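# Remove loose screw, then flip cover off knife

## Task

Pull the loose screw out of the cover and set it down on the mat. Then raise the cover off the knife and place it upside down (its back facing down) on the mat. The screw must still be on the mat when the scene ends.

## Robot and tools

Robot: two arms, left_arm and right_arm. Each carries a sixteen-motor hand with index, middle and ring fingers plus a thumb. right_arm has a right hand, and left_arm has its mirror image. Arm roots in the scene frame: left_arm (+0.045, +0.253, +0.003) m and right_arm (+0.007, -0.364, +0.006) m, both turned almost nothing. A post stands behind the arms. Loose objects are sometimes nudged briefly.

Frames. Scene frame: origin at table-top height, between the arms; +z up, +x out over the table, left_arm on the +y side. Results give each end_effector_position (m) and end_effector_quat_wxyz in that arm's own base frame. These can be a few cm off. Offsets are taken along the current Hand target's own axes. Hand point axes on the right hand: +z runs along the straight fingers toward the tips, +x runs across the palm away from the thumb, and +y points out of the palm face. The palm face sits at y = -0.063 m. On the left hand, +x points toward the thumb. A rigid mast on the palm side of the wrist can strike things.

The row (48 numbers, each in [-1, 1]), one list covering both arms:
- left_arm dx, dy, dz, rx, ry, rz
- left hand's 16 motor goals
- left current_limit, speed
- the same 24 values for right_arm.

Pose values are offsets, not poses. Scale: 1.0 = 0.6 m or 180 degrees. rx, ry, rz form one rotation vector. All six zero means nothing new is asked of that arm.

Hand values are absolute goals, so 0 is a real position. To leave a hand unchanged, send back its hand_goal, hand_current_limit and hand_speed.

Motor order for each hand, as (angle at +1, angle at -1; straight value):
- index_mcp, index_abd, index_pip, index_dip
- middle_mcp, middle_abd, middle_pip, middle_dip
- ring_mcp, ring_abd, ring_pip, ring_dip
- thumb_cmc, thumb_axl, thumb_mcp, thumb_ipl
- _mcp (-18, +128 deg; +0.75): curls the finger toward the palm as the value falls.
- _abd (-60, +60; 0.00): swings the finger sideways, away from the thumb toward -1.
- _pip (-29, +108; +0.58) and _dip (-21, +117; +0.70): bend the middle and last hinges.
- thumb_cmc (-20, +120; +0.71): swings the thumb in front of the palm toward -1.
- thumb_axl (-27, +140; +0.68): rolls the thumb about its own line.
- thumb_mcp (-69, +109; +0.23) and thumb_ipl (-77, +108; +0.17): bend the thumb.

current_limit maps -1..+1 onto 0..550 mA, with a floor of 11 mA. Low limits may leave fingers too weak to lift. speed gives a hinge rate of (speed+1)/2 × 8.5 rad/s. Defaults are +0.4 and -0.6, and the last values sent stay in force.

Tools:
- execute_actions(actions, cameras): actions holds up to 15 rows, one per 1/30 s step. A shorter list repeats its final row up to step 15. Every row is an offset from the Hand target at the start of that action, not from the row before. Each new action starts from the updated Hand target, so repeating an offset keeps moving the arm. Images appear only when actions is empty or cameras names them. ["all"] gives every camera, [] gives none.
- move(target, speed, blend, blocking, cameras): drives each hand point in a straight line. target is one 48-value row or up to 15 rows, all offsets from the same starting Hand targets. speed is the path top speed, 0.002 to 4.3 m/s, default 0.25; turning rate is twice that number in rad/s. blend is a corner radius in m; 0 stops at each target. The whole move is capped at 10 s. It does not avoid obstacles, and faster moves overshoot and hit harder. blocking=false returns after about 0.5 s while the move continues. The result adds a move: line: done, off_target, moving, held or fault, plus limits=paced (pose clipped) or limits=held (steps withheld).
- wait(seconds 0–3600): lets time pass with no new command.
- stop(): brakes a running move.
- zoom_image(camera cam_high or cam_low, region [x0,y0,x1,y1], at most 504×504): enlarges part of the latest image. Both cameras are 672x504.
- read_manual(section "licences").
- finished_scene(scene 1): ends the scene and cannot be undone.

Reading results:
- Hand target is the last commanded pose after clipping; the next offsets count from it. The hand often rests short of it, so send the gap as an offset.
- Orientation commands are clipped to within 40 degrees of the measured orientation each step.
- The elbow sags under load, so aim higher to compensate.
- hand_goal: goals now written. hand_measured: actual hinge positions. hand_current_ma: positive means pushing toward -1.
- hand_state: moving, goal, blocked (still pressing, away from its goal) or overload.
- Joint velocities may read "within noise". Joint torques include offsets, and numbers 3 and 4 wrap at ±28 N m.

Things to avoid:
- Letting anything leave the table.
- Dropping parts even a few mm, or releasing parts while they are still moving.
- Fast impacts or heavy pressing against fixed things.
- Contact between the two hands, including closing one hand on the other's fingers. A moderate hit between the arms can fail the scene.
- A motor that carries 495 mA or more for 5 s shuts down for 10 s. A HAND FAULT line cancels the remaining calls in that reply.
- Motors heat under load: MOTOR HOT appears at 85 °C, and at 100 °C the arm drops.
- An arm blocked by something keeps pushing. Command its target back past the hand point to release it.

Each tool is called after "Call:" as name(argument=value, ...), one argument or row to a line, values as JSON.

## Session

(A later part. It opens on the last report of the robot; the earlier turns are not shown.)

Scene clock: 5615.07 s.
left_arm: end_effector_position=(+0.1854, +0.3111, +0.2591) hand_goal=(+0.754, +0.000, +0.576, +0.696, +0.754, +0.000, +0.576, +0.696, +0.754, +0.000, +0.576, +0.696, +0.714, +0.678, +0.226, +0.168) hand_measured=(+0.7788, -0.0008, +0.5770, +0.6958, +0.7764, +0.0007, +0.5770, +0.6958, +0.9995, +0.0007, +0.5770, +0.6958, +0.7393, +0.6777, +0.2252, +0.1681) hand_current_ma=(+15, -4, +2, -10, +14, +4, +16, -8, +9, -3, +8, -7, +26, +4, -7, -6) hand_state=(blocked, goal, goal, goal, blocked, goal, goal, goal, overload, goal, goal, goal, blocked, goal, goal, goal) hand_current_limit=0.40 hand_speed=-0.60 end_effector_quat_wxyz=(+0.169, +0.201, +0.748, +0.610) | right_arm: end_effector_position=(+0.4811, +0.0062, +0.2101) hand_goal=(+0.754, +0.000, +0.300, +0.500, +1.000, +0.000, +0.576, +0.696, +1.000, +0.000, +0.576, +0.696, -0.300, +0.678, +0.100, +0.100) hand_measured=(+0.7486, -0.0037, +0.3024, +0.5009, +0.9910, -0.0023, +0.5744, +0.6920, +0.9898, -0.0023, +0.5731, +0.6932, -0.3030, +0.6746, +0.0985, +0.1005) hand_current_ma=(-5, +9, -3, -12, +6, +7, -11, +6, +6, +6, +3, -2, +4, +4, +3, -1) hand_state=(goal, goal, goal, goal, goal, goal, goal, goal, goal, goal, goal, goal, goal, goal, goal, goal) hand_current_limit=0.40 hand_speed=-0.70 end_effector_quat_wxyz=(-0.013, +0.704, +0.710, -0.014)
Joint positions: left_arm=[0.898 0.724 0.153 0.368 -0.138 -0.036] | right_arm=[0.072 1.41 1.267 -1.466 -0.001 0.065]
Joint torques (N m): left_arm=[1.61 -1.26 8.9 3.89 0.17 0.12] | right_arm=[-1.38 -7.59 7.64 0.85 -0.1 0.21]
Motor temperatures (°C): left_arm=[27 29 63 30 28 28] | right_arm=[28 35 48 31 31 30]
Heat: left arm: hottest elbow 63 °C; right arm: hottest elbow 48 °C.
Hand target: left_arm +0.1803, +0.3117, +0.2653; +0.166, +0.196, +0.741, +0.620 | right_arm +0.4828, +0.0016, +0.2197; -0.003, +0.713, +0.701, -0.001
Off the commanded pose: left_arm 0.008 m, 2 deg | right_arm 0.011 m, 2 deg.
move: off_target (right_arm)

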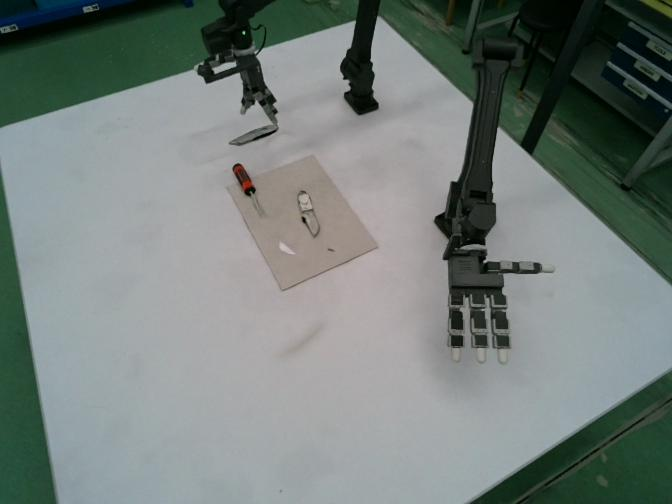

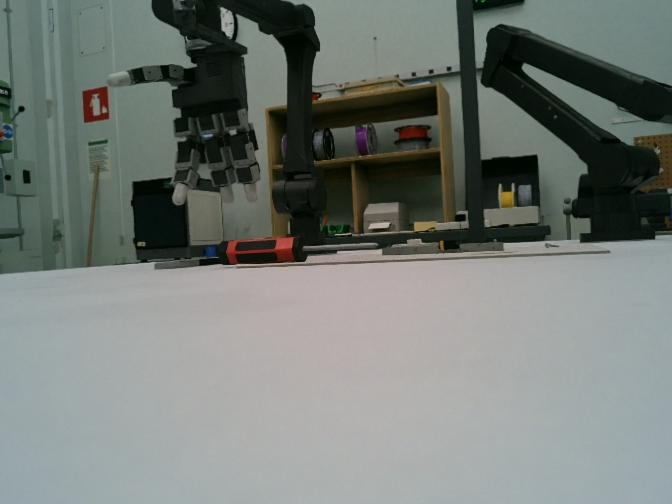

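Call:
move(
  target=[0,0,0,0,0,0,0.754,0,0.576,0.696,0.754,0,0.576,0.696,0.754,0,0.576,0.696,0.714,0.678,0.226,0.168,0.4,-0.6, 0.0057,0.0017,0.1083,0,0,0,0.754,0.15,0.576,0.696,0.754,-0.12,0.576,0.696,0.754,-0.12,0.576,0.696,0.6,0.678,0.226,0.168,0.4,-0.7],
  speed=0.08,
  cameras=["all"],
)

Call:
zoom_image(
  camera="cam_high",
  region=[205, 80, 305, 160],
)

Call:
zoom_image(
  camera="cam_low",
  region=[80, 150, 280, 280],
)

Scene clock: 5627.33 s.
left_arm: end_effector_position=(+0.1854, +0.3111, +0.2591) hand_goal=(+0.754, +0.000, +0.576, +0.696, +0.754, +0.000, +0.576, +0.696, +0.754, +0.000, +0.576, +0.696, +0.714, +0.678, +0.226, +0.168) hand_measured=(+0.7788, -0.0008, +0.5770, +0.6958, +0.7764, +0.0007, +0.5770, +0.6958, +1.0000, -0.0008, +0.5770, +0.6958, +0.7393, +0.6777, +0.2252, +0.1672) hand_current_ma=(+10, -9, +9, -11, +20, +9, +7, +3, +7, +0, +2, -6, +24, +0, -7, -8) hand_state=(blocked, goal, goal, goal, blocked, goal, goal, goal, overload, goal, goal, goal, blocked, goal, goal, goal) hand_current_limit=0.40 hand_speed=-0.60 end_effector_quat_wxyz=(+0.169, +0.201, +0.748, +0.610) | right_arm: end_effector_position=(+0.4818, +0.0055, +0.1596) hand_goal=(+0.754, +0.150, +0.576, +0.696, +0.754, -0.120, +0.576, +0.696, +0.754, -0.120, +0.576, +0.696, +0.600, +0.678, +0.226, +0.168) hand_measured=(+0.7498, +0.1472, +0.5757, +0.6945, +0.7511, -0.1180, +0.5757, +0.6932, +0.7498, -0.1180, +0.5731, +0.6920, +0.6024, +0.6746, +0.2173, +0.1653) hand_current_ma=(-6, +15, +0, -7, +6, +6, -9, +4, +6, +4, -5, +0, +6, +4, -2, +1) hand_state=(goal, goal, goal, goal, goal, goal, goal, goal, goal, goal, goal, goal, goal, goal, goal, goal) hand_current_limit=0.40 hand_speed=-0.70 end_effector_quat_wxyz=(-0.003, +0.708, +0.706, -0.002)
Joint positions: left_arm=[0.898 0.724 0.153 0.368 -0.138 -0.036] | right_arm=[0.072 1.422 1.138 -1.293 -0.002 0.074]
Joint torques (N m): left_arm=[1.14 -2.08 8.88 3.74 0.15 0.1] | right_arm=[-0.62 -5.54 7.12 0.98 -0.03 0.19]
Motor temperatures (°C): left_arm=[27 29 63 30 28 28] | right_arm=[28 35 48 31 30 30]
Heat: left arm: hottest elbow 63 °C; right arm: hottest elbow 48 °C.
Hand target: left_arm +0.1803, +0.3117, +0.2653; +0.166, +0.196, +0.741, +0.620 | right_arm +0.4837, +0.0051, +0.1548; -0.003, +0.714, +0.701, -0.001
Off the commanded pose: left_arm 0.008 m, 2 deg | right_arm 0.005 m, 1 deg.
move: done

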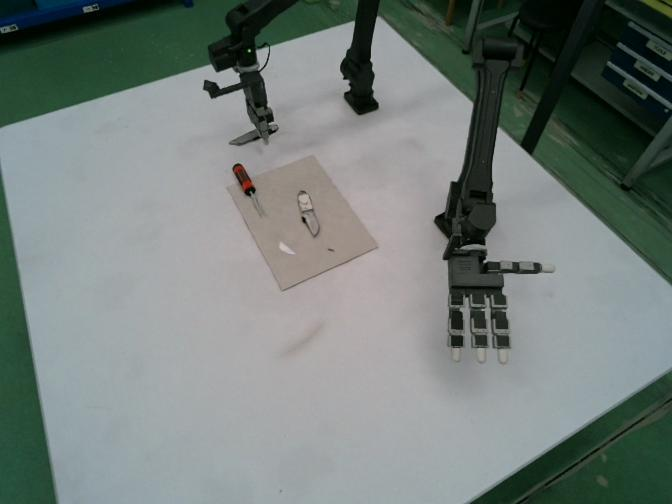

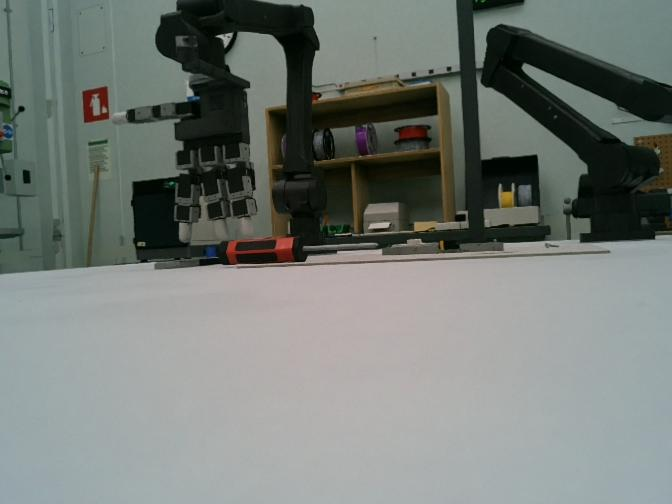

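Scaled by 5.040 from the camera's image (finer frame: 960x720).

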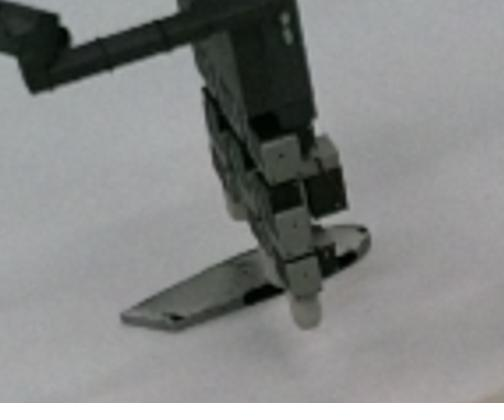

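Scaled by 2.520 from the camera's image (finer frame: 960x720).

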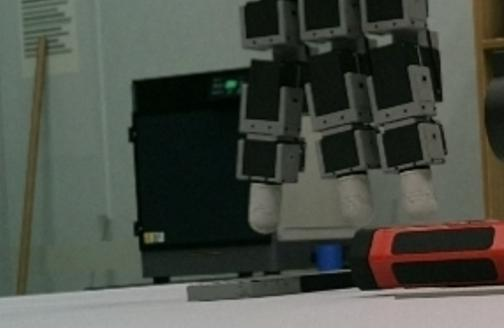

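Call:
move(
  target=[0,0,0,0,0,0,0.754,0,0.576,0.696,0.754,0,0.576,0.696,0.754,0,0.576,0.696,0.714,0.678,0.226,0.168,0.4,-0.6, 0,-0.005,0.0655,0,0,0,0.754,0.15,0.576,0.696,0.754,-0.12,0.576,0.696,0.754,-0.12,0.576,0.696,0.6,0.678,0.226,0.168,0.4,-0.7],
  speed=0.05,
  cameras=["all"],
)

Call:
zoom_image(
  camera="cam_high",
  region=[205, 80, 305, 160],
)

Call:
zoom_image(
  camera="cam_low",
  region=[80, 150, 280, 280],
)

Scene clock: 5651.77 s.
left_arm: end_effector_position=(+0.1854, +0.3111, +0.2591) hand_goal=(+0.754, +0.000, +0.576, +0.696, +0.754, +0.000, +0.576, +0.696, +0.754, +0.000, +0.576, +0.696, +0.714, +0.678, +0.226, +0.168) hand_measured=(+0.7788, +0.0007, +0.5770, +0.6958, +0.7764, +0.0007, +0.5770, +0.6958, +0.9995, +0.0007, +0.5770, +0.6958, +0.7393, +0.6777, +0.2252, +0.1681) hand_current_ma=(+14, -8, +6, -10, +12, +7, +13, -5, +10, +1, +12, -11, +28, -1, -9, -5) hand_state=(blocked, goal, goal, goal, blocked, goal, goal, goal, overload, goal, goal, goal, blocked, goal, goal, goal) hand_current_limit=0.40 hand_speed=-0.60 end_effector_quat_wxyz=(+0.169, +0.201, +0.748, +0.610) | right_arm: end_effector_position=(+0.4830, +0.0050, +0.1313) hand_goal=(+0.754, +0.150, +0.576, +0.696, +0.754, -0.120, +0.576, +0.696, +0.754, -0.120, +0.576, +0.696, +0.600, +0.678, +0.226, +0.168) hand_measured=(+0.7703, +0.1516, +0.5885, +0.7034, +0.7498, -0.1180, +0.5757, +0.6920, +0.7498, -0.1180, +0.5718, +0.6932, +0.6012, +0.6746, +0.2183, +0.1662) hand_current_ma=(-3, +10, +3, -8, +6, +8, -6, +0, +7, -2, +3, -2, +10, +6, -5, +4) hand_state=(goal, goal, goal, goal, goal, goal, goal, goal, goal, goal, goal, goal, goal, goal, goal, goal) hand_current_limit=0.40 hand_speed=-0.70 end_effector_quat_wxyz=(+0.003, +0.710, +0.704, +0.004)
Joint positions: left_arm=[0.898 0.724 0.153 0.368 -0.138 -0.036] | right_arm=[0.072 1.44 1.074 -1.193 -0.001 0.079]
Joint torques (N m): left_arm=[1.32 -1.08 8.94 3.7 0.2 0.18] | right_arm=[-0.44 -4.89 5.74 1.2 -0.05 0.15]
Motor temperatures (°C): left_arm=[27 29 63 30 28 28] | right_arm=[28 35 48 31 30 30]
Heat: left arm: hottest elbow 63 °C; right arm: hottest elbow 48 °C.
Hand target: left_arm +0.1803, +0.3117, +0.2653; +0.166, +0.196, +0.741, +0.620 | right_arm +0.4804, +0.0052, +0.1155; -0.003, +0.714, +0.701, -0.001
Off the commanded pose: left_arm 0.008 m, 2 deg | right_arm 0.016 m, 1 deg.
move: off_target (right_arm)

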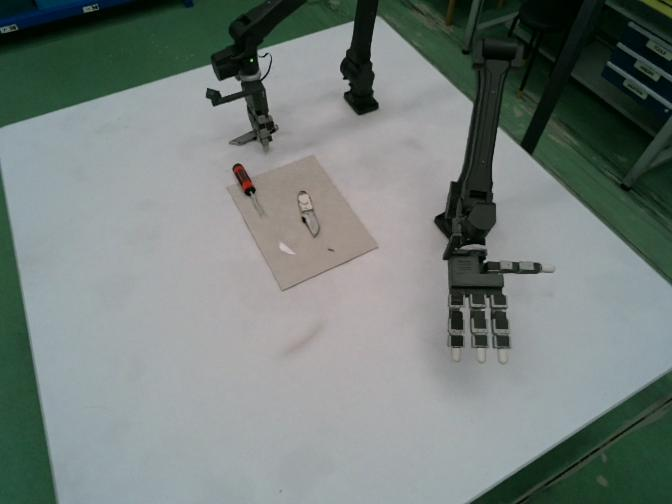

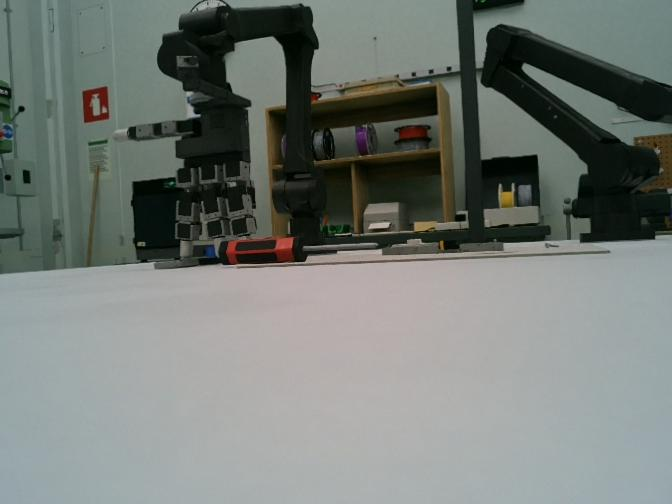

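Scaled by 5.040 from the camera's image (finer frame: 960x720).

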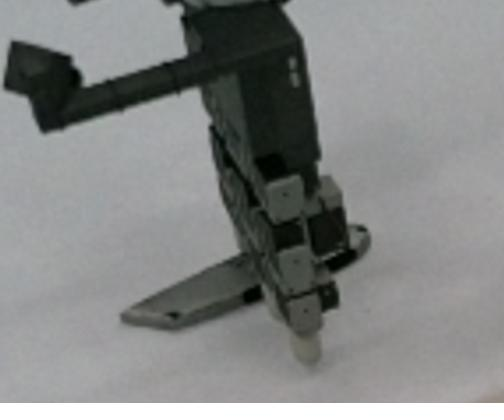

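Scaled by 2.520 from the camera's image (finer frame: 960x720).

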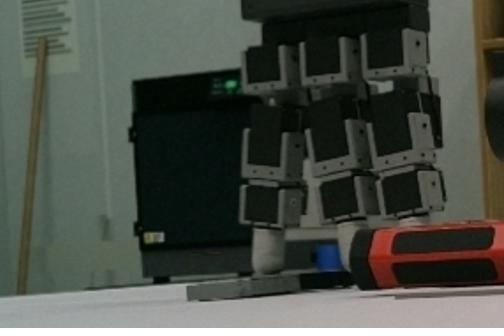

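Call:
move(
  target=[0,0,0,0,0,0,0.754,0,0.576,0.696,0.754,0,0.576,0.696,0.754,0,0.576,0.696,0.714,0.678,0.226,0.168,0.4,-0.6, -0.0267,0,-0.0667,0,0,0,0.754,0.15,0.576,0.696,0.754,-0.12,0.576,0.696,0.754,-0.12,0.576,0.696,0.6,0.678,0.226,0.168,0.4,-0.7],
  speed=0.07,
  cameras=["all"],
)

Call:
zoom_image(
  camera="cam_low",
  region=[80, 150, 280, 280],
)

Scene clock: 5671.47 s.
left_arm: end_effector_position=(+0.1854, +0.3111, +0.2591) hand_goal=(+0.754, +0.000, +0.576, +0.696, +0.754, +0.000, +0.576, +0.696, +0.754, +0.000, +0.576, +0.696, +0.714, +0.678, +0.226, +0.168) hand_measured=(+0.7788, -0.0008, +0.5770, +0.6958, +0.7764, +0.0007, +0.5770, +0.6958, +1.0000, -0.0008, +0.5770, +0.6958, +0.7393, +0.6777, +0.2252, +0.1681) hand_current_ma=(+15, -10, +4, -10, +19, +2, +7, -6, +9, -1, +1, -14, +26, -5, -3, -5) hand_state=(blocked, goal, goal, goal, blocked, goal, goal, goal, overload, goal, goal, goal, blocked, goal, goal, goal) hand_current_limit=0.40 hand_speed=-0.60 end_effector_quat_wxyz=(+0.169, +0.201, +0.748, +0.610) | right_arm: end_effector_position=(+0.4646, -0.0101, +0.1271) hand_goal=(+0.754, +0.150, +0.576, +0.696, +0.754, -0.120, +0.576, +0.696, +0.754, -0.120, +0.576, +0.696, +0.600, +0.678, +0.226, +0.168) hand_measured=(+0.7474, +0.1428, +0.5718, +0.6945, +0.7511, -0.1180, +0.5757, +0.6920, +0.7511, -0.1180, +0.5731, +0.6932, +0.6012, +0.6746, +0.2183, +0.1653) hand_current_ma=(-5, +8, -3, -16, +9, +8, -14, -2, +13, +9, -1, +2, +13, +2, -2, +1) hand_state=(goal, goal, goal, goal, goal, goal, goal, goal, goal, goal, goal, goal, goal, goal, goal, goal) hand_current_limit=0.40 hand_speed=-0.70 end_effector_quat_wxyz=(-0.021, +0.718, +0.696, -0.021)
Joint positions: left_arm=[0.898 0.724 0.153 0.368 -0.138 -0.036] | right_arm=[0.04 1.437 1.074 -1.268 -0.003 0.07]
Joint torques (N m): left_arm=[1.03 -1.55 8.9 3.69 0.2 0.11] | right_arm=[-1.2 -7.59 10.51 -0.03 0.07 -0.16]
Motor temperatures (°C): left_arm=[27 29 63 30 28 28] | right_arm=[28 35 46 31 30 30]
Heat: left arm: hottest elbow 63 °C; right arm: hottest elbow 46 °C.
Hand target: left_arm +0.1803, +0.3117, +0.2653; +0.166, +0.196, +0.741, +0.620 | right_arm +0.4803, -0.0109, +0.1554; -0.003, +0.714, +0.701, -0.001
Off the commanded pose: left_arm 0.008 m, 2 deg | right_arm 0.032 m, 3 deg.
move: off_target (right_arm)

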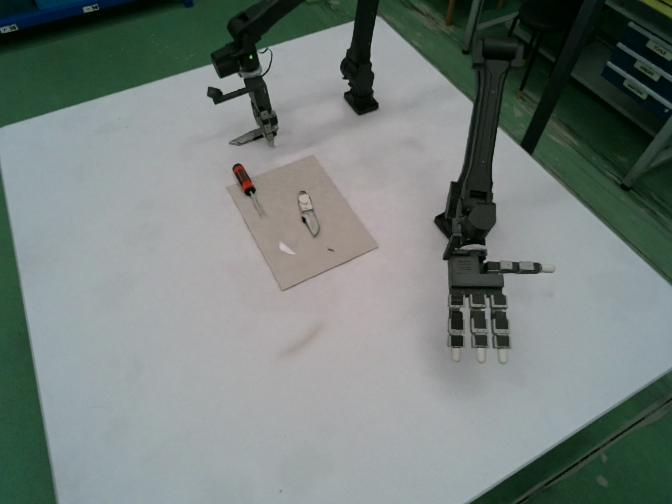

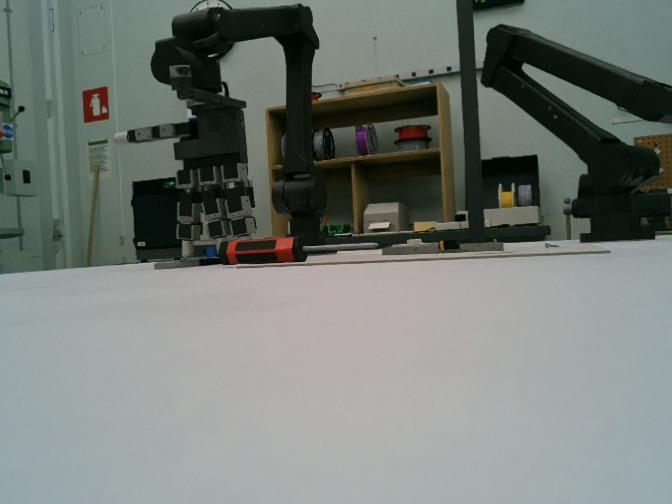

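Scaled by 2.520 from the camera's image (finer frame: 960x720).

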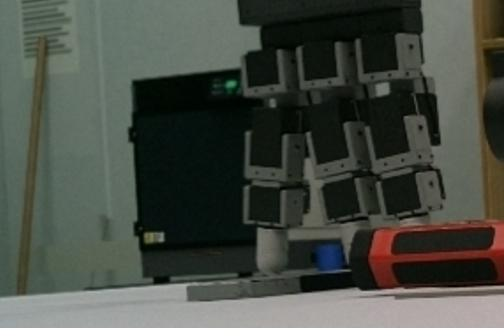

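Call:
zoom_image(
  camera="cam_high",
  region=[205, 80, 305, 160],
)

Scaled by 5.040 from the camera's image (finer frame: 960x720).

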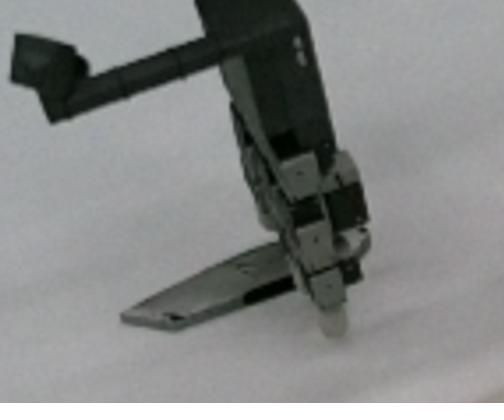

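Call:
move(
  target=[
    [0,0,0,0,0,0,0.754,0,0.576,0.696,0.754,0,0.576,0.696,0.754,0,0.576,0.696,0.714,0.678,0.226,0.168,0.4,-0.6, -0.0049,0.0145,-0.0277,0,0,0,0.754,0.15,0.576,0.696,0.754,-0.12,0.576,0.696,0.754,-0.12,0.576,0.696,0.6,0.678,0.226,0.168,0.4,-0.7],
    [0,0,0,0,0,0,0.754,0,0.576,0.696,0.754,0,0.576,0.696,0.754,0,0.576,0.696,0.714,0.678,0.226,0.168,0.4,-0.6, -0.0049,0.0145,0.0267,0,0,0,0.754,0.15,0.576,0.696,0.754,-0.12,0.576,0.696,0.754,-0.12,0.576,0.696,0.6,0.678,0.226,0.168,0.4,-0.7],
  ],
  speed=0.06,
  cameras=["all"],
)

Call:
zoom_image(
  camera="cam_high",
  region=[205, 80, 305, 160],
)

Call:
zoom_image(
  camera="cam_low",
  region=[80, 150, 280, 280],
)

Scene clock: 5735.00 s.
left_arm: end_effector_position=(+0.1854, +0.3111, +0.2591) hand_goal=(+0.754, +0.000, +0.576, +0.696, +0.754, +0.000, +0.576, +0.696, +0.754, +0.000, +0.576, +0.696, +0.714, +0.678, +0.226, +0.168) hand_measured=(+0.7788, -0.0008, +0.5770, +0.6958, +0.7764, +0.0007, +0.5770, +0.6958, +1.0000, -0.0008, +0.5770, +0.6958, +0.7393, +0.6777, +0.2252, +0.1672) hand_current_ma=(+10, -10, +6, -7, +16, +10, +12, -7, +11, +3, +7, -6, +24, -3, -12, -6) hand_state=(blocked, goal, goal, goal, blocked, goal, goal, goal, overload, goal, goal, goal, blocked, goal, goal, goal) hand_current_limit=0.40 hand_speed=-0.60 end_effector_quat_wxyz=(+0.169, +0.201, +0.748, +0.610) | right_arm: end_effector_position=(+0.4878, -0.0116, +0.1468) hand_goal=(+0.754, +0.150, +0.576, +0.696, +0.754, -0.120, +0.576, +0.696, +0.754, -0.120, +0.576, +0.696, +0.600, +0.678, +0.226, +0.168) hand_measured=(+0.7474, +0.1413, +0.5718, +0.6932, +0.7498, -0.1195, +0.5757, +0.6920, +0.7511, -0.1180, +0.5731, +0.6920, +0.5999, +0.6746, +0.2183, +0.1653) hand_current_ma=(-4, +12, -6, -11, +6, +4, -14, +4, +10, +0, +3, -4, +6, +6, -6, +5) hand_state=(goal, goal, goal, goal, goal, goal, goal, goal, goal, goal, goal, goal, goal, goal, goal, goal) hand_current_limit=0.40 hand_speed=-0.70 end_effector_quat_wxyz=(-0.001, +0.717, +0.697, +0.000)
Joint positions: left_arm=[0.898 0.724 0.153 0.368 -0.138 -0.036] | right_arm=[0.033 1.444 1.124 -1.252 -0.003 0.061]
Joint torques (N m): left_arm=[1.49 -1.26 8.96 3.6 0.17 0.06] | right_arm=[-1.44 -5.54 6.74 0.94 0.03 -0.18]
Motor temperatures (°C): left_arm=[27 29 63 30 28 28] | right_arm=[28 35 49 30 29 30]
Heat: left arm: hottest elbow 63 °C; right arm: hottest elbow 49 °C.
Hand target: left_arm +0.1803, +0.3117, +0.2653; +0.166, +0.196, +0.741, +0.620 | right_arm +0.4888, -0.0140, +0.1393; -0.003, +0.714, +0.701, -0.001
Off the commanded pose: left_arm 0.008 m, 2 deg | right_arm 0.008 m, 1 deg.
move: done

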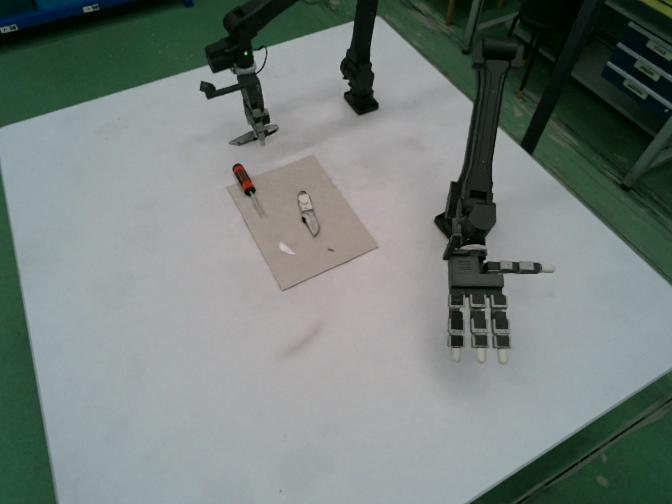

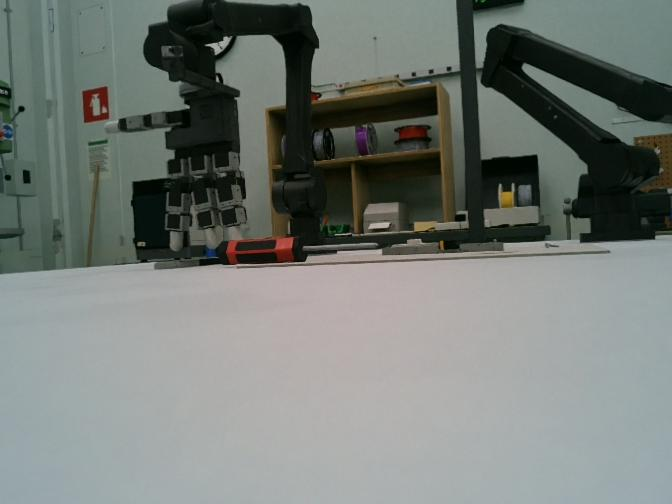

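Scaled by 5.040 from the camera's image (finer frame: 960x720).

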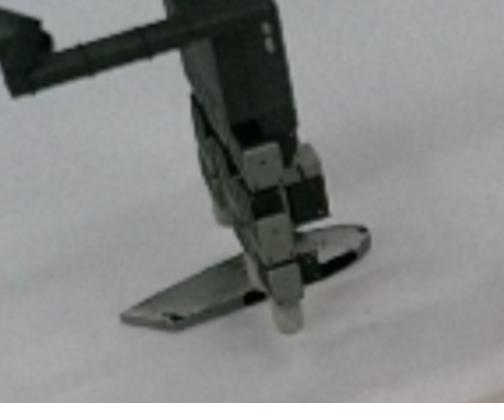

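Scaled by 2.520 from the camera's image (finer frame: 960x720).

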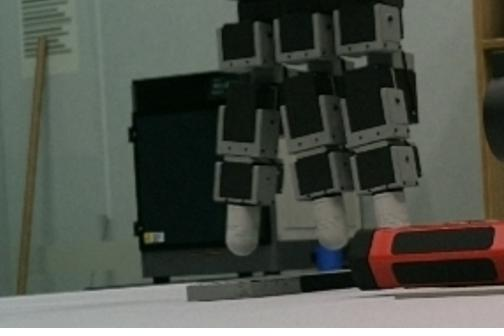

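Call:
move(
  target=[0,0,0,0,0,0,0.754,0,0.576,0.696,0.754,0,0.576,0.696,0.754,0,0.576,0.696,0.714,0.678,0.226,0.168,0.4,-0.6, -0.0017,-0.005,0.0397,0,0,0,0.754,0.15,0.576,0.696,0.754,-0.12,0.576,0.696,0.754,-0.12,0.576,0.696,0.6,0.678,0.226,0.168,0.4,-0.7],
  speed=0.05,
  cameras=["all"],
)

Call:
zoom_image(
  camera="cam_high",
  region=[205, 80, 305, 160],
)

Call:
zoom_image(
  camera="cam_low",
  region=[80, 150, 280, 280],
)

Scene clock: 5744.33 s.
left_arm: end_effector_position=(+0.1854, +0.3111, +0.2591) hand_goal=(+0.754, +0.000, +0.576, +0.696, +0.754, +0.000, +0.576, +0.696, +0.754, +0.000, +0.576, +0.696, +0.714, +0.678, +0.226, +0.168) hand_measured=(+0.7788, +0.0007, +0.5770, +0.6958, +0.7764, +0.0007, +0.5770, +0.6958, +1.0000, +0.0007, +0.5770, +0.6958, +0.7393, +0.6777, +0.2252, +0.1681) hand_current_ma=(+13, -5, +7, -8, +13, +3, +12, -6, +9, +0, +4, -8, +27, -5, -9, -5) hand_state=(blocked, goal, goal, goal, blocked, goal, goal, goal, overload, goal, goal, goal, blocked, goal, goal, goal) hand_current_limit=0.40 hand_speed=-0.60 end_effector_quat_wxyz=(+0.169, +0.201, +0.748, +0.610) | right_arm: end_effector_position=(+0.4838, -0.0123, +0.1209) hand_goal=(+0.754, +0.150, +0.576, +0.696, +0.754, -0.120, +0.576, +0.696, +0.754, -0.120, +0.576, +0.696, +0.600, +0.678, +0.226, +0.168) hand_measured=(+0.7486, +0.1413, +0.5705, +0.6932, +0.7498, -0.1195, +0.5757, +0.6920, +0.7511, -0.1180, +0.5718, +0.6932, +0.5999, +0.6746, +0.2173, +0.1653) hand_current_ma=(-9, +9, -4, -7, +8, +4, -9, +0, +6, -1, +1, -3, +12, +5, -3, +4) hand_state=(goal, goal, goal, goal, goal, goal, goal, goal, goal, goal, goal, goal, goal, goal, goal, goal) hand_current_limit=0.40 hand_speed=-0.70 end_effector_quat_wxyz=(-0.003, +0.717, +0.697, -0.001)
Joint positions: left_arm=[0.898 0.724 0.153 0.368 -0.138 -0.036] | right_arm=[0.032 1.461 1.07 -1.186 -0.003 0.059]
Joint torques (N m): left_arm=[2.26 -0.97 8.8 3.66 0.18 0.1] | right_arm=[-1.49 -5.54 6.79 0.95 0.04 -0.18]
Motor temperatures (°C): left_arm=[27 29 63 30 28 28] | right_arm=[28 35 49 30 29 30]
Heat: left arm: hottest elbow 63 °C; right arm: hottest elbow 49 °C.
Hand target: left_arm +0.1803, +0.3117, +0.2653; +0.166, +0.196, +0.741, +0.620 | right_arm +0.4857, -0.0148, +0.1155; -0.003, +0.714, +0.701, -0.001
Off the commanded pose: left_arm 0.008 m, 2 deg | right_arm 0.006 m, 1 deg.
move: done

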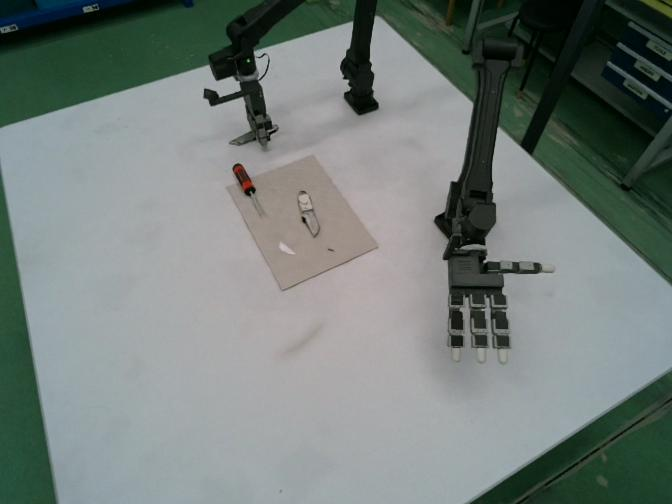

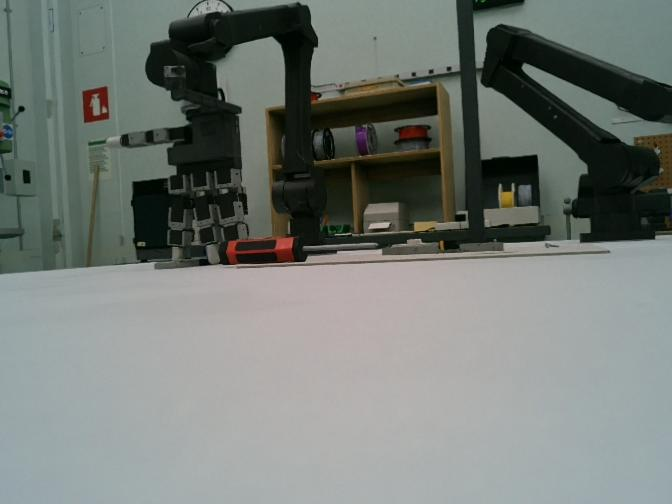

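Scaled by 5.040 from the camera's image (finer frame: 960x720).

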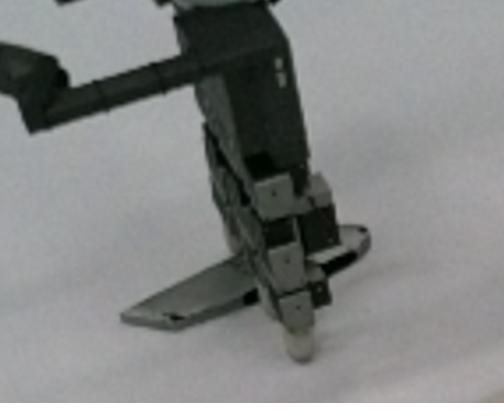

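Scaled by 2.520 from the camera's image (finer frame: 960x720).

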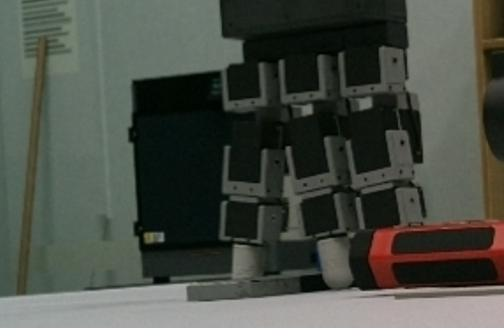

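Call:
move(
  target=[0,0,0,0,0,0,0.754,0,0.576,0.696,0.754,0,0.576,0.696,0.754,0,0.576,0.696,0.714,0.678,0.226,0.168,0.4,-0.6, 0,0,0,0,0,0,0.754,-0.02,0.576,0.696,0.754,0.0,0.576,0.696,0.754,-0.12,0.576,0.696,0.6,0.678,0.226,0.168,0.5,-0.9],
  speed=0.05,
)

Call:
move(
  target=[0,0,0,0,0,0,0.754,0,0.576,0.696,0.754,0,0.576,0.696,0.754,0,0.576,0.696,0.714,0.678,0.226,0.168,0.4,-0.6, 0,0,0,0,0,0,0.754,-0.28,0.576,0.696,0.754,0.26,0.576,0.696,0.754,-0.12,0.576,0.696,0.6,0.678,0.226,0.168,0.6,-0.9],
  speed=0.05,
  cameras=["all"],
)

Call:
zoom_image(
  camera="cam_high",
  region=[205, 80, 305, 160],
)

Scene clock: 5754.67 s.
left_arm: end_effector_position=(+0.1854, +0.3111, +0.2591) hand_goal=(+0.754, +0.000, +0.576, +0.696, +0.754, +0.000, +0.576, +0.696, +0.754, +0.000, +0.576, +0.696, +0.714, +0.678, +0.226, +0.168) hand_measured=(+0.7788, -0.0008, +0.5770, +0.6958, +0.7764, +0.0007, +0.5770, +0.6958, +0.9995, +0.0007, +0.5770, +0.6958, +0.7393, +0.6777, +0.2252, +0.1681) hand_current_ma=(+17, -12, +6, -8, +18, +6, +7, -3, +9, -2, +7, -9, +26, -3, -6, -5) hand_state=(blocked, goal, goal, goal, blocked, goal, goal, goal, overload, goal, goal, goal, blocked, goal, goal, goal) hand_current_limit=0.40 hand_speed=-0.60 end_effector_quat_wxyz=(+0.169, +0.201, +0.748, +0.610) | right_arm: end_effector_position=(+0.4837, -0.0127, +0.1209) hand_goal=(+0.754, -0.020, +0.576, +0.696, +0.754, +0.000, +0.576, +0.696, +0.754, -0.120, +0.576, +0.696, +0.600, +0.678, +0.226, +0.168) hand_measured=(+0.7474, +0.0959, +0.5718, +0.6932, +0.7511, -0.0535, +0.5757, +0.6932, +0.7498, -0.1180, +0.5731, +0.6932, +0.6012, +0.6746, +0.2183, +0.1653) hand_current_ma=(-6, +90, -2, -10, +9, -13, -9, -1, +10, +5, -1, +0, +5, +4, -3, +3) hand_state=(goal, moving, goal, goal, goal, blocked, goal, goal, goal, goal, goal, goal, goal, goal, goal, goal) hand_current_limit=0.50 hand_speed=-0.90 end_effector_quat_wxyz=(-0.003, +0.717, +0.697, -0.001)
Joint positions: left_arm=[0.898 0.724 0.153 0.368 -0.138 -0.036] | right_arm=[0.031 1.461 1.07 -1.186 -0.003 0.059]
Joint torques (N m): left_arm=[2.26 -1.73 8.95 3.77 0.19 0.12] | right_arm=[-1.38 -5.6 6.8 0.92 0.04 -0.18]
Motor temperatures (°C): left_arm=[27 29 63 30 28 28] | right_arm=[28 35 49 30 29 30]
Heat: left arm: hottest elbow 63 °C; right arm: hottest elbow 49 °C.
Hand target: left_arm +0.1803, +0.3117, +0.2653; +0.166, +0.196, +0.741, +0.620 | right_arm +0.4857, -0.0148, +0.1155; -0.003, +0.714, +0.701, -0.001
Off the commanded pose: left_arm 0.008 m, 2 deg | right_arm 0.006 m, 1 deg.
move: done

Scene clock: 5755.17 s.
left_arm: end_effector_position=(+0.1854, +0.3111, +0.2591) hand_goal=(+0.754, +0.000, +0.576, +0.696, +0.754, +0.000, +0.576, +0.696, +0.754, +0.000, +0.576, +0.696, +0.714, +0.678, +0.226, +0.168) hand_measured=(+0.7788, -0.0008, +0.5770, +0.6958, +0.7764, +0.0007, +0.5770, +0.6958, +1.0000, -0.0008, +0.5770, +0.6958, +0.7393, +0.6777, +0.2252, +0.1681) hand_current_ma=(+15, -13, +1, -7, +14, +6, +11, +1, +7, -3, +7, -13, +26, +1, -4, -10) hand_state=(blocked, goal, goal, goal, blocked, goal, goal, goal, overload, goal, goal, goal, blocked, goal, goal, goal) hand_current_limit=0.40 hand_speed=-0.60 end_effector_quat_wxyz=(+0.169, +0.201, +0.748, +0.610) | right_arm: end_effector_position=(+0.4838, -0.0126, +0.1209) hand_goal=(+0.754, -0.280, +0.576, +0.696, +0.754, +0.260, +0.576, +0.696, +0.754, -0.120, +0.576, +0.696, +0.600, +0.678, +0.226, +0.168) hand_measured=(+0.7474, +0.0886, +0.5731, +0.6945, +0.7511, -0.0535, +0.5757, +0.6932, +0.7498, -0.1165, +0.5718, +0.6932, +0.5999, +0.6746, +0.2173, +0.1653) hand_current_ma=(-9, +454, -5, -5, +6, -352, -11, +5, +6, +1, -2, -2, +8, +5, -2, +1) hand_state=(goal, blocked, goal, goal, goal, moving, goal, goal, goal, goal, goal, goal, goal, goal, goal, goal) hand_current_limit=0.60 hand_speed=-0.90 end_effector_quat_wxyz=(-0.003, +0.717, +0.697, -0.001)
Joint positions: left_arm=[0.898 0.724 0.153 0.368 -0.138 -0.036] | right_arm=[0.031 1.461 1.07 -1.186 -0.003 0.059]
Joint torques (N m): left_arm=[1.44 -1.79 8.9 3.67 0.18 0.15] | right_arm=[-1.38 -5.54 6.79 0.94 0.04 -0.18]
Motor temperatures (°C): left_arm=[27 29 63 30 28 28] | right_arm=[28 35 49 30 29 30]
Heat: left arm: hottest elbow 63 °C; right arm: hottest elbow 49 °C.
Hand target: left_arm +0.1803, +0.3117, +0.2653; +0.166, +0.196, +0.741, +0.620 | right_arm +0.4857, -0.0148, +0.1155; -0.003, +0.714, +0.701, -0.001
Off the commanded pose: left_arm 0.008 m, 2 deg | right_arm 0.006 m, 1 deg.
move: done

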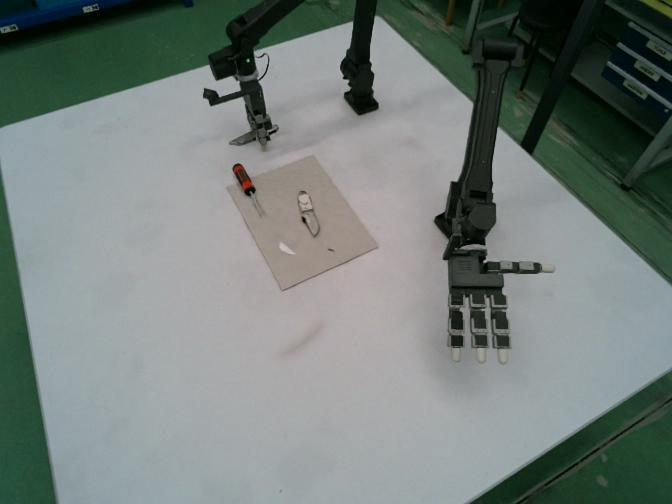

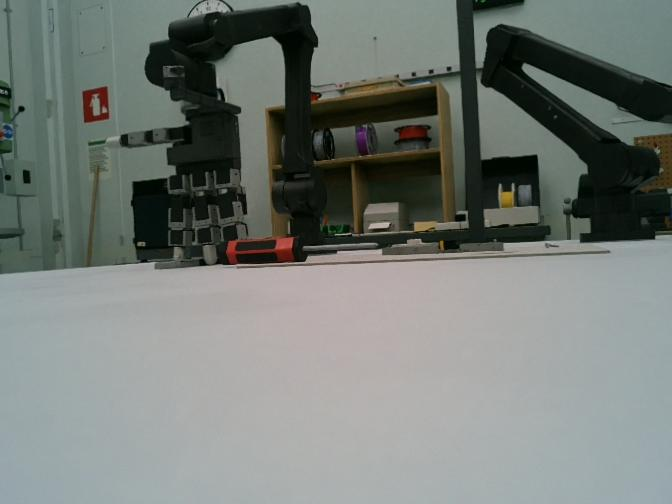

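Scaled by 5.040 from the camera's image (finer frame: 960x720).

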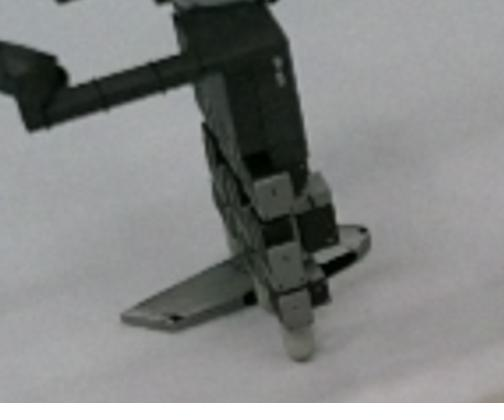

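Call:
move(
  target=[
    [0,0,0,0,0,0,0.754,0,0.576,0.696,0.754,0,0.576,0.696,0.754,0,0.576,0.696,0.714,0.678,0.226,0.168,0.4,-0.6, 0,0,-0.13,0,0,0,0.754,-0.28,0.576,0.696,0.754,0.26,0.576,0.696,0.754,-0.12,0.576,0.696,0.6,0.678,0.226,0.168,0.6,-0.9],
    [0,0,0,0,0,0,0.754,0,0.576,0.696,0.754,0,0.576,0.696,0.754,0,0.576,0.696,0.714,0.678,0.226,0.168,0.4,-0.6, 0.0396,-0.0052,-0.15,0,0,-0.3389,0.754,-0.28,0.576,0.696,0.754,0.26,0.576,0.696,0.754,-0.12,0.576,0.696,0.6,0.678,0.226,0.168,0.6,-0.9],
  ],
  speed=[0.06, 0.1],
  blend=[0.02, 0],
  cameras=["all"],
)

Call:
zoom_image(
  camera="cam_high",
  region=[205, 80, 305, 160],
)

Call:
zoom_image(
  camera="cam_low",
  region=[80, 150, 280, 280],
)

Scene clock: 5775.80 s.
left_arm: end_effector_position=(+0.1854, +0.3111, +0.2591) hand_goal=(+0.754, +0.000, +0.576, +0.696, +0.754, +0.000, +0.576, +0.696, +0.754, +0.000, +0.576, +0.696, +0.714, +0.678, +0.226, +0.168) hand_measured=(+0.7788, -0.0008, +0.5770, +0.6958, +0.7764, +0.0007, +0.5770, +0.6958, +0.9995, -0.0008, +0.5770, +0.6958, +0.7393, +0.6777, +0.2252, +0.1681) hand_current_ma=(+15, -6, +8, -10, +15, +10, +12, -9, +6, +3, +7, -5, +28, +1, -6, -9) hand_state=(blocked, goal, goal, goal, blocked, goal, goal, goal, overload, goal, goal, goal, blocked, goal, goal, goal) hand_current_limit=0.40 hand_speed=-0.60 end_effector_quat_wxyz=(+0.169, +0.201, +0.748, +0.610) | right_arm: end_effector_position=(+0.4675, +0.0134, +0.1860) hand_goal=(+0.754, -0.280, +0.576, +0.696, +0.754, +0.260, +0.576, +0.696, +0.754, -0.120, +0.576, +0.696, +0.600, +0.678, +0.226, +0.168) hand_measured=(+0.7450, +0.0900, +0.5693, +0.6945, +0.7498, -0.0521, +0.5770, +0.7009, +0.7511, -0.1180, +0.5718, +0.6932, +0.6012, +0.6746, +0.2183, +0.1653) hand_current_ma=(-6, +447, -2, -8, +9, -432, -13, +6, +14, +7, -2, -3, +11, +12, -6, +8) hand_state=(goal, blocked, goal, goal, goal, blocked, goal, goal, goal, goal, goal, goal, goal, goal, goal, goal) hand_current_limit=0.60 hand_speed=-0.90 end_effector_quat_wxyz=(-0.021, +0.264, +0.964, -0.003)
Joint positions: left_arm=[0.898 0.724 0.153 0.368 -0.138 -0.036] | right_arm=[-0.118 1.452 1.243 -1.404 -0.001 -1.154]
Joint torques (N m): left_arm=[1.55 -1.73 8.95 3.77 0.18 0.11] | right_arm=[-1.44 -5.89 11.7 -0.01 -0.12 -0.18]
Motor temperatures (°C): left_arm=[27 29 63 30 28 28] | right_arm=[28 35 49 30 29 30]
Heat: left arm: hottest elbow 63 °C; right arm: hottest elbow 49 °C.
Hand target: left_arm +0.1803, +0.3117, +0.2653; +0.166, +0.196, +0.741, +0.620 | right_arm +0.4835, +0.0087, +0.2056; -0.003, +0.259, +0.966, +0.001
Off the commanded pose: left_arm 0.008 m, 2 deg | right_arm 0.026 m, 2 deg.
move: off_target (right_arm)

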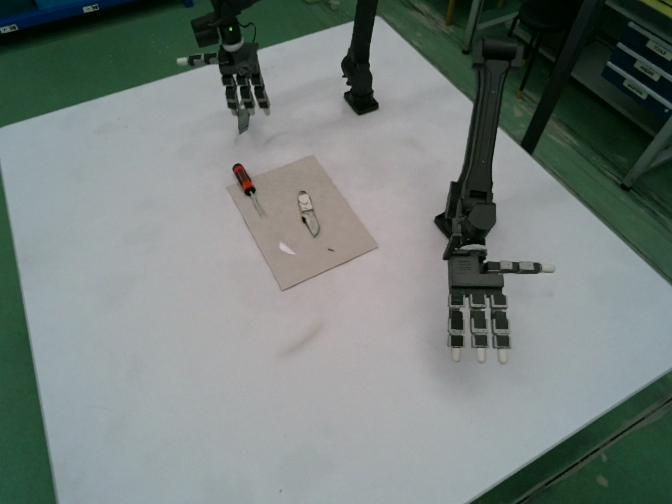

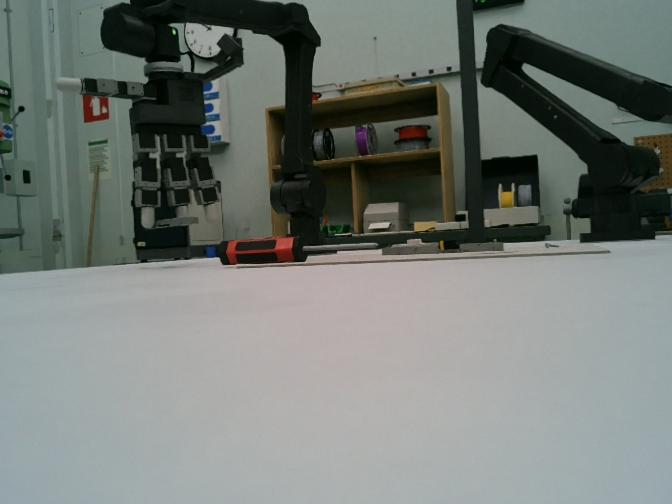

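Scaled by 5.040 from the camera's image (finer frame: 960x720).

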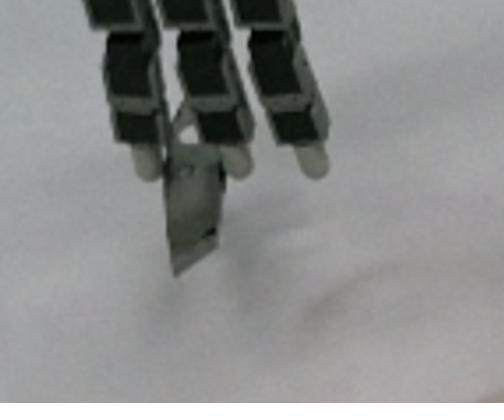

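Scaled by 2.520 from the camera's image (finer frame: 960x720).

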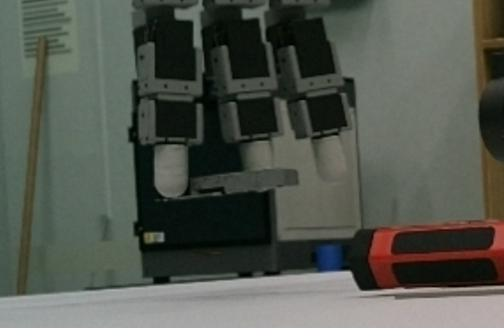

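Call:
move(
  target=[0,0,0,0,0,0,0.754,0,0.576,0.696,0.754,0,0.576,0.696,0.754,0,0.576,0.696,0.714,0.678,0.226,0.168,0.4,-0.6, 0,0,0.1495,0,0,0,0.754,-0.28,0.576,0.696,0.754,0.26,0.576,0.696,0.754,-0.12,0.576,0.696,0.6,0.678,0.226,0.168,0.6,-0.9],
  speed=0.05,
  cameras=["all"],
)

Call:
zoom_image(
  camera="cam_high",
  region=[205, 80, 305, 160],
)

Scene clock: 5783.90 s.
left_arm: end_effector_position=(+0.1854, +0.3111, +0.2591) hand_goal=(+0.754, +0.000, +0.576, +0.696, +0.754, +0.000, +0.576, +0.696, +0.754, +0.000, +0.576, +0.696, +0.714, +0.678, +0.226, +0.168) hand_measured=(+0.7788, -0.0008, +0.5770, +0.6958, +0.7764, +0.0007, +0.5770, +0.6958, +1.0000, -0.0008, +0.5770, +0.6958, +0.7381, +0.6777, +0.2252, +0.1681) hand_current_ma=(+14, -5, +2, -9, +20, +3, +4, -5, +6, -2, +2, -9, +22, +0, -2, -7) hand_state=(blocked, goal, goal, goal, blocked, goal, goal, goal, overload, goal, goal, goal, blocked, goal, goal, goal) hand_current_limit=0.40 hand_speed=-0.60 end_effector_quat_wxyz=(+0.169, +0.201, +0.748, +0.610) | right_arm: end_effector_position=(+0.4813, +0.0118, +0.1214) hand_goal=(+0.754, -0.280, +0.576, +0.696, +0.754, +0.260, +0.576, +0.696, +0.754, -0.120, +0.576, +0.696, +0.600, +0.678, +0.226, +0.168) hand_measured=(+0.7462, +0.0886, +0.5705, +0.6958, +0.7523, -0.0521, +0.5795, +0.6996, +0.7511, -0.1180, +0.5718, +0.6932, +0.5999, +0.6746, +0.2173, +0.1653) hand_current_ma=(-5, +448, -5, -9, +9, -434, -7, +5, +8, +7, +0, +4, +7, +8, -4, +2) hand_state=(goal, blocked, goal, goal, goal, blocked, goal, goal, goal, goal, goal, goal, goal, goal, goal, goal) hand_current_limit=0.60 hand_speed=-0.90 end_effector_quat_wxyz=(-0.005, +0.264, +0.965, +0.000)
Joint positions: left_arm=[0.898 0.724 0.153 0.368 -0.138 -0.036] | right_arm=[-0.118 1.518 1.135 -1.198 -0.001 -1.155]
Joint torques (N m): left_arm=[2.08 -1.44 8.79 3.73 0.2 0.09] | right_arm=[-1.38 -6.77 6.82 1.11 -0.13 -0.18]
Motor temperatures (°C): left_arm=[27 29 63 30 28 28] | right_arm=[28 35 50 30 29 30]
Heat: left arm: hottest elbow 63 °C; right arm: hottest elbow 50 °C.
Hand target: left_arm +0.1803, +0.3117, +0.2653; +0.166, +0.196, +0.741, +0.620 | right_arm +0.4831, +0.0089, +0.1160; -0.003, +0.259, +0.966, +0.001
Off the commanded pose: left_arm 0.008 m, 2 deg | right_arm 0.006 m, 1 deg.
move: done

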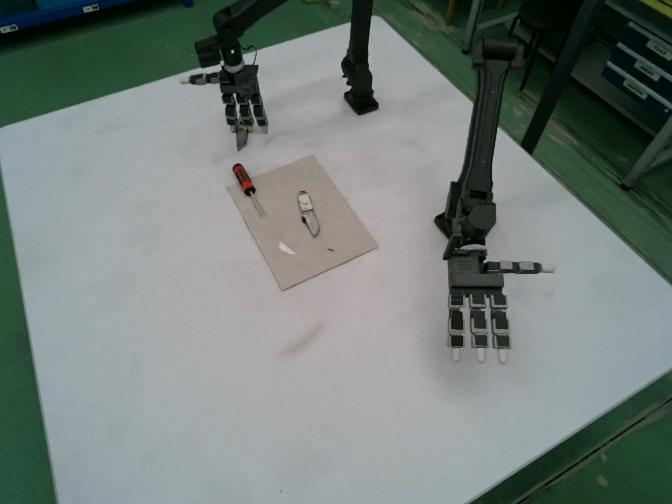

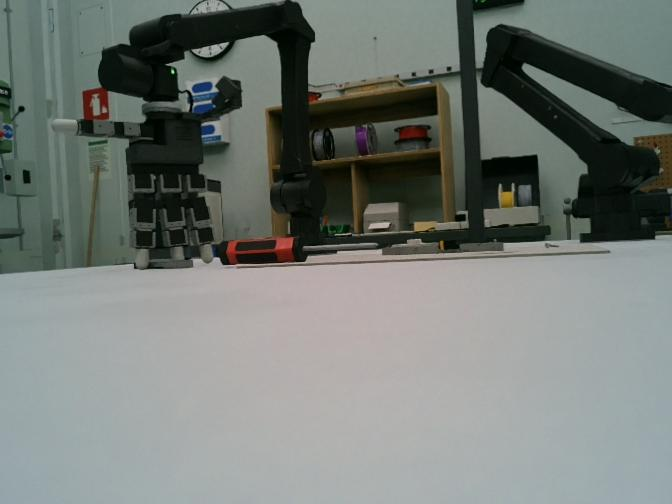

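Scaled by 5.040 from the camera's image (finer frame: 960x720).

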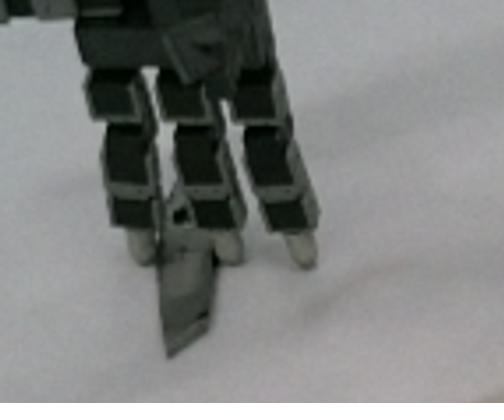

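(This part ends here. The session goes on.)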